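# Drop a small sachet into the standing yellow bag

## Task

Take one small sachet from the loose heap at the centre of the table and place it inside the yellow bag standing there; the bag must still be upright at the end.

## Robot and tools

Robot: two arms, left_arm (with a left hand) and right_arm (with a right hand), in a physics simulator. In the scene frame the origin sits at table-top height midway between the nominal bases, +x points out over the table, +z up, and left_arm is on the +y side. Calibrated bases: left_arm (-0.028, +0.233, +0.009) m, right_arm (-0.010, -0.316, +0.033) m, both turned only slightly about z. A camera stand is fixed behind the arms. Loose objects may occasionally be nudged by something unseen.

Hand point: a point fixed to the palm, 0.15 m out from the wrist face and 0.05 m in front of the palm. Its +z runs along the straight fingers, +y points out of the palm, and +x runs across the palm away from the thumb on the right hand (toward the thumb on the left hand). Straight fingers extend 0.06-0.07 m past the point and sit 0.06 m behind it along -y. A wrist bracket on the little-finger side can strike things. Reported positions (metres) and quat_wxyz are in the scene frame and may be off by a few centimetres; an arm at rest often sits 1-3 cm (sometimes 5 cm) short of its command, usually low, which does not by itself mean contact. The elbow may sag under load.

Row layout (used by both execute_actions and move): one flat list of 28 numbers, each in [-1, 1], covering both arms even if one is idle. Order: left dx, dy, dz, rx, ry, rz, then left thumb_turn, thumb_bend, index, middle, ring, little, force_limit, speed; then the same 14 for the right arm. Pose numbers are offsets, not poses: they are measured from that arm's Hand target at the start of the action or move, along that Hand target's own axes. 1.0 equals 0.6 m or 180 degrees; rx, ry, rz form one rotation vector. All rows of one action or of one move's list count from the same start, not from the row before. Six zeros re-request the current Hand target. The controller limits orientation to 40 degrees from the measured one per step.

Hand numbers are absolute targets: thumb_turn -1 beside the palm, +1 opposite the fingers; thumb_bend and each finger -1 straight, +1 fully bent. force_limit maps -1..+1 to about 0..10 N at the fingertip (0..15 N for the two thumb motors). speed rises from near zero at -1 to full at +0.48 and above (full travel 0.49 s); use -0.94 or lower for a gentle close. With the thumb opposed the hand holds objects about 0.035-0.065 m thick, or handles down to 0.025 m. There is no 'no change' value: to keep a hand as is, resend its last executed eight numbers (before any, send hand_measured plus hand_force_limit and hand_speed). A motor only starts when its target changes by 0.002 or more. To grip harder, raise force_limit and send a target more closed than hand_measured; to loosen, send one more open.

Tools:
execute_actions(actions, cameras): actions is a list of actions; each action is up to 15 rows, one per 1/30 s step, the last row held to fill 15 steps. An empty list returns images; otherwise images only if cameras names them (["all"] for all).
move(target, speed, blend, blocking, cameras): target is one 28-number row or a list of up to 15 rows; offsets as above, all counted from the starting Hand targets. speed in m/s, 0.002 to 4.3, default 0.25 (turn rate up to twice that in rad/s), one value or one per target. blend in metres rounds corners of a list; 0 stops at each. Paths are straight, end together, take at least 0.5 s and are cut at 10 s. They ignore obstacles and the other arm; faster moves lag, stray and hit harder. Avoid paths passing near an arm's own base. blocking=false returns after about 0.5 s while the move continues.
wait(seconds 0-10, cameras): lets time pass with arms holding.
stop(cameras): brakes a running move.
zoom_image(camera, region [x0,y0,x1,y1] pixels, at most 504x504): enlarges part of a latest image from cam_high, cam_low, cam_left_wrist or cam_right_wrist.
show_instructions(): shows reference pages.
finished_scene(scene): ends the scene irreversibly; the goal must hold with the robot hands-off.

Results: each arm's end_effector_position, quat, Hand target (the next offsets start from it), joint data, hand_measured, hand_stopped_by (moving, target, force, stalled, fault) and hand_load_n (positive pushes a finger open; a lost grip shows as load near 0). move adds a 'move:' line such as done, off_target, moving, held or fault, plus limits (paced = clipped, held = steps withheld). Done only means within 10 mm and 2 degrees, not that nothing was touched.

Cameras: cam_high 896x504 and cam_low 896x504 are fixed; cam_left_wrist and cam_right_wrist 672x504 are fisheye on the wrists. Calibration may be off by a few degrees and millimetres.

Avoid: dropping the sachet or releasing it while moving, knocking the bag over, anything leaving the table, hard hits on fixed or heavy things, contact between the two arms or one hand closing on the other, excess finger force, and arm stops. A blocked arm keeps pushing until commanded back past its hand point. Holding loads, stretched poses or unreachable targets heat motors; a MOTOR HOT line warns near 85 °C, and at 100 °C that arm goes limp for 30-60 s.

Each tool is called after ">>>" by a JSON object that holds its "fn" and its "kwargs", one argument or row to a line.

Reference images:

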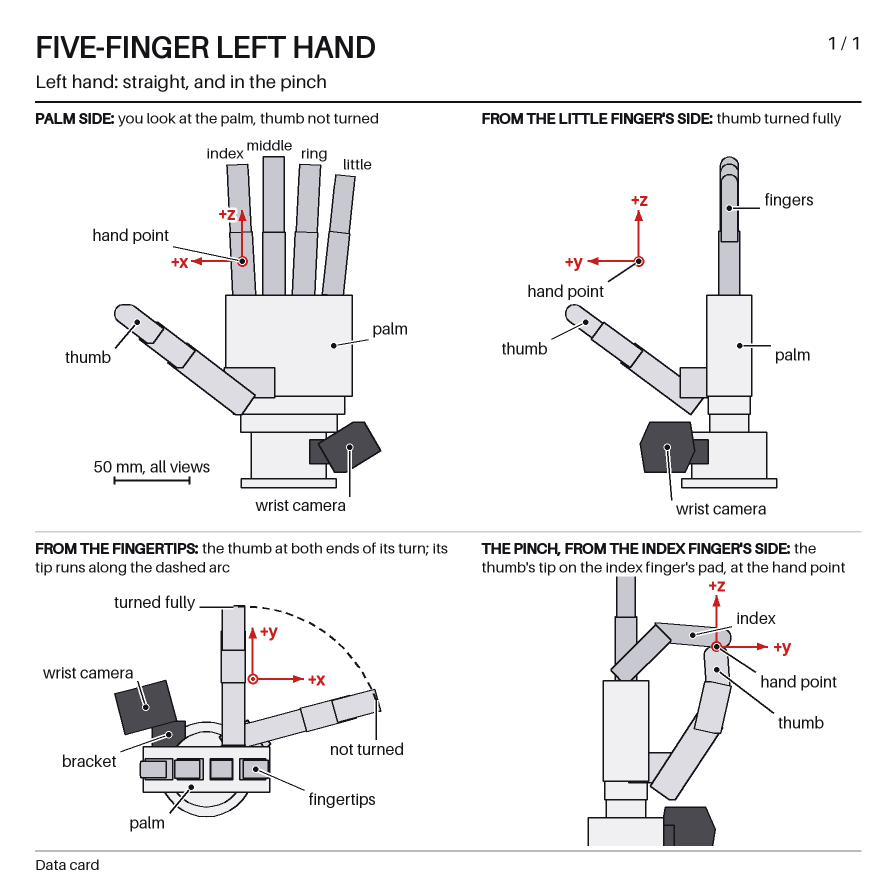

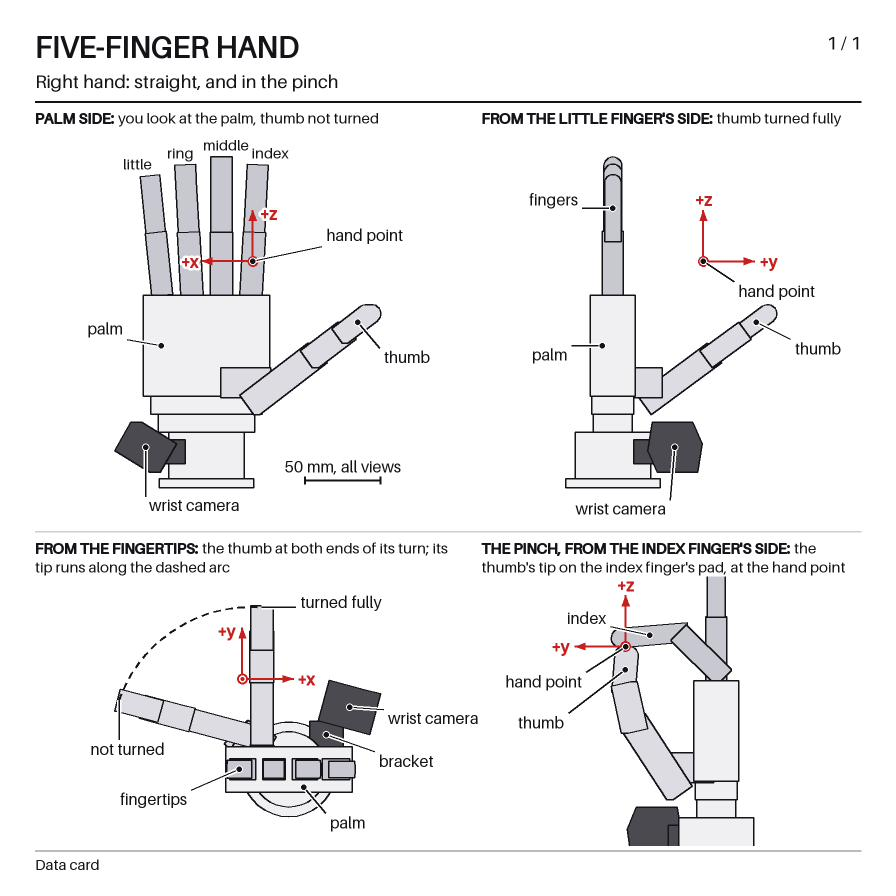

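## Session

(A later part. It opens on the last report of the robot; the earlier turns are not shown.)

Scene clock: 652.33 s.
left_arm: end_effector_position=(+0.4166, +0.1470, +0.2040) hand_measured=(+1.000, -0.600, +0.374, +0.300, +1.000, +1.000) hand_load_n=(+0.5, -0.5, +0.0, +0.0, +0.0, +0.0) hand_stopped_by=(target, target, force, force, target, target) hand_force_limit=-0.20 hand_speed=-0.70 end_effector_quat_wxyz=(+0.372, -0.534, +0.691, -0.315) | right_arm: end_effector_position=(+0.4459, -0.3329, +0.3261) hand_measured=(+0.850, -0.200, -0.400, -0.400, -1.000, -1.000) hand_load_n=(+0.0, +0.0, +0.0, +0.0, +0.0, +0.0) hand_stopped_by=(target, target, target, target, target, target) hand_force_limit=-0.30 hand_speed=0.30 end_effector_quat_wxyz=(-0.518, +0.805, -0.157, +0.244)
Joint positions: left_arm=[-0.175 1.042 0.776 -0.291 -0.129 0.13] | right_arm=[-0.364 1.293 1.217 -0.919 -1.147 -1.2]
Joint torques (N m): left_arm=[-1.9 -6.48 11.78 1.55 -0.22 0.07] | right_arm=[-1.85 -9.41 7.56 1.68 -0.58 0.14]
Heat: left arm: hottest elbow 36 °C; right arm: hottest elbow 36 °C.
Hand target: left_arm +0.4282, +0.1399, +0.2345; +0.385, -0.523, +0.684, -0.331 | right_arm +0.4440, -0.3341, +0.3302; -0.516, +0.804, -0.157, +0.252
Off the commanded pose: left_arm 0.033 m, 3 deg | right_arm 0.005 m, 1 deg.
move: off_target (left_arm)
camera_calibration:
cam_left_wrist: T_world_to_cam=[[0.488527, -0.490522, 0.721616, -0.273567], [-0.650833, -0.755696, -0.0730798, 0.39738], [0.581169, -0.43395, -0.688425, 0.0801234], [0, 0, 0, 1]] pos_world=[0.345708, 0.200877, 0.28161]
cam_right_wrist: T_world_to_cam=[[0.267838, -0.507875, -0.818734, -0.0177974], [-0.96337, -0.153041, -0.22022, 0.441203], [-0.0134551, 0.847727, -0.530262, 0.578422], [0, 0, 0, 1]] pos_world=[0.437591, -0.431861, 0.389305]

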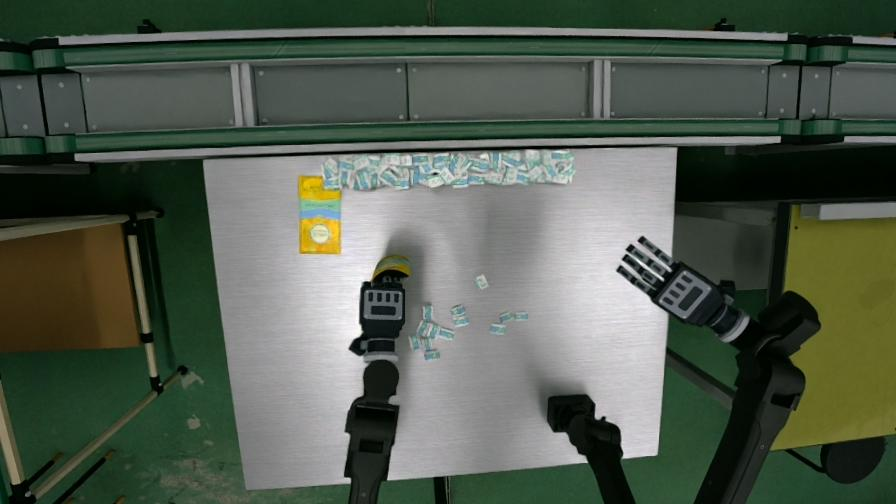

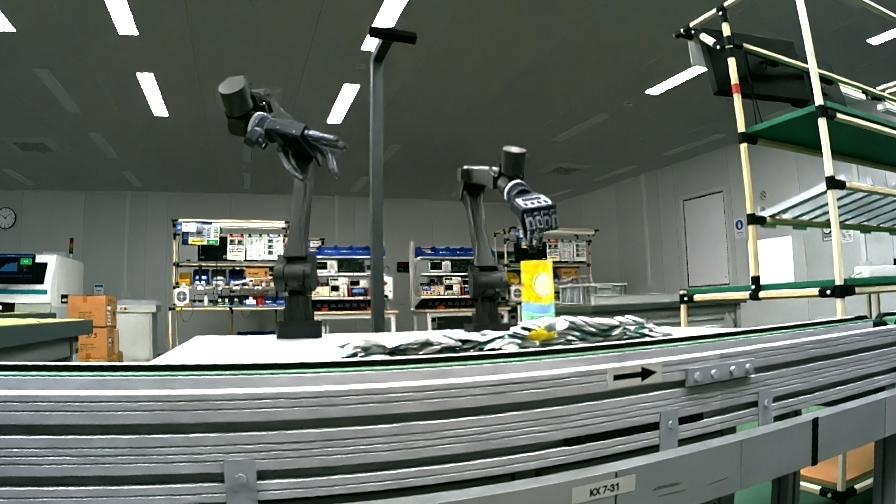

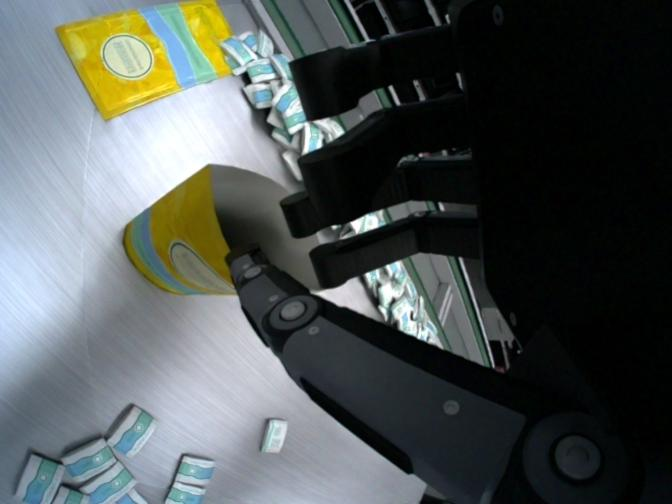

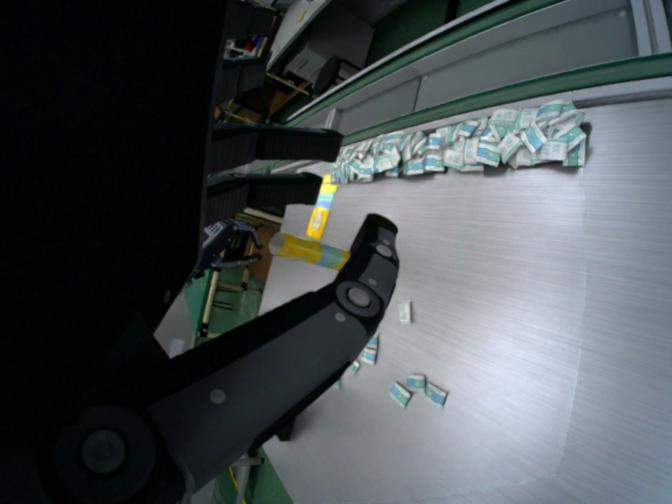

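>>> {"fn": "move", "kwargs": {
  "target": [
    [-0.0211,-0.0998,-0.0563,0,0,0,1,-0.6,0.45,0.45,1,1,-0.2,-0.7,0,0,0,0,0,0,0.85,-0.2,-0.4,-0.4,-1,-1,-0.3,0.3],
    [0.004,0.008,-0.22,0,0,0,1,-0.6,0.45,0.45,1,1,-0.2,-0.7,0,0,0,0,0,0,0.85,-0.2,-0.4,-0.4,-1,-1,-0.3,0.3]
  ],
  "speed": 0.12,
  "cameras": ["all"]
}}

Scene clock: 658.43 s.
left_arm: end_effector_position=(+0.3156, +0.1482, +0.3011) hand_measured=(+1.000, -0.600, +0.374, +0.300, +1.000, +1.000) hand_load_n=(+0.0, +0.0, +0.0, +0.0, +0.0, +0.0) hand_stopped_by=(target, target, force, force, target, target) hand_force_limit=-0.20 hand_speed=-0.70 end_effector_quat_wxyz=(+0.393, -0.521, +0.680, -0.334) | right_arm: end_effector_position=(+0.4459, -0.3329, +0.3261) hand_measured=(+0.850, -0.200, -0.400, -0.400, -1.000, -1.000) hand_load_n=(+0.0, +0.0, +0.0, +0.0, +0.0, +0.0) hand_stopped_by=(target, target, target, target, target, target) hand_force_limit=-0.30 hand_speed=0.30 end_effector_quat_wxyz=(-0.518, +0.805, -0.157, +0.244)
Joint positions: left_arm=[-0.265 0.679 0.823 -0.644 -0.208 0.1] | right_arm=[-0.364 1.293 1.217 -0.919 -1.147 -1.2]
Joint torques (N m): left_arm=[-1.49 -2.08 7.77 1.46 -0.3 -0.06] | right_arm=[-1.9 -9.47 7.54 1.69 -0.58 0.13]
Heat: left arm: hottest elbow 36 °C; right arm: hottest elbow 36 °C.
Hand target: left_arm +0.3104, +0.1452, +0.2940; +0.385, -0.523, +0.684, -0.331 | right_arm +0.4440, -0.3341, +0.3302; -0.516, +0.804, -0.157, +0.252
Off the commanded pose: left_arm 0.009 m, 1 deg | right_arm 0.005 m, 1 deg.
move: done
camera_calibration:
cam_left_wrist: T_world_to_cam=[[0.438164, -0.492283, 0.75211, -0.286735], [-0.649993, -0.751464, -0.113187, 0.35084], [0.620903, -0.439272, -0.649245, 0.182573], [0, 0, 0, 1]] pos_world=[0.24032, 0.202688, 0.373901]
cam_right_wrist: T_world_to_cam=[[0.267838, -0.507875, -0.818734, -0.0177974], [-0.96337, -0.153041, -0.22022, 0.441203], [-0.0134551, 0.847727, -0.530262, 0.578422], [0, 0, 0, 1]] pos_world=[0.437591, -0.431861, 0.389305]

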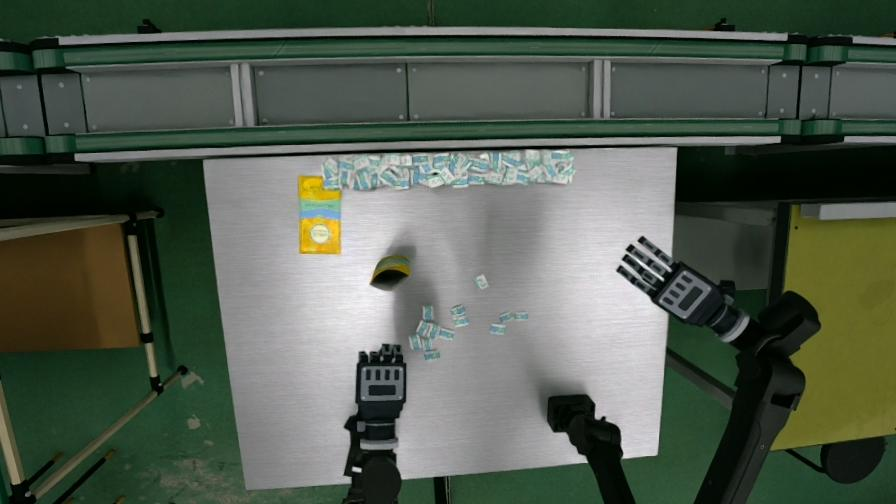

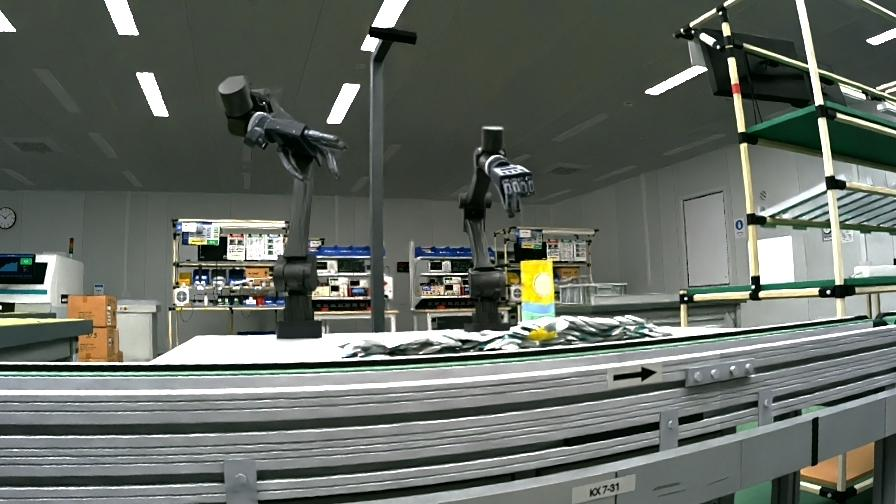

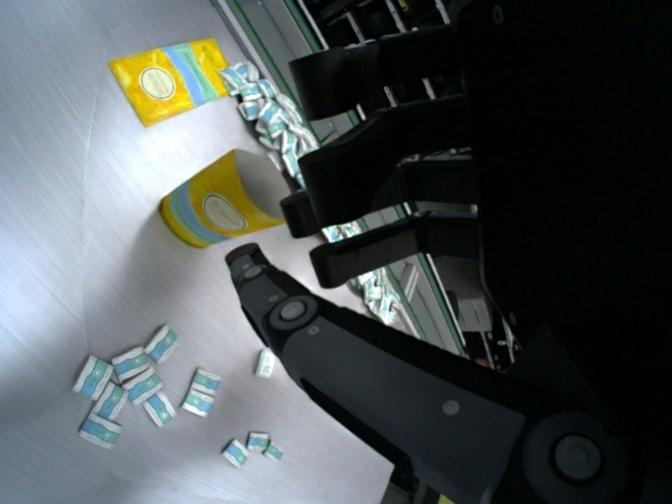

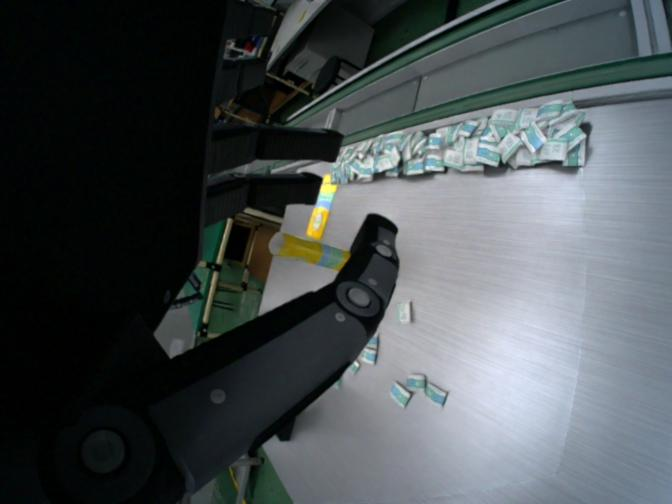

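>>> {"fn": "finished_scene", "kwargs": {
  "scene": 1
}}

The scene is finished: the task was done.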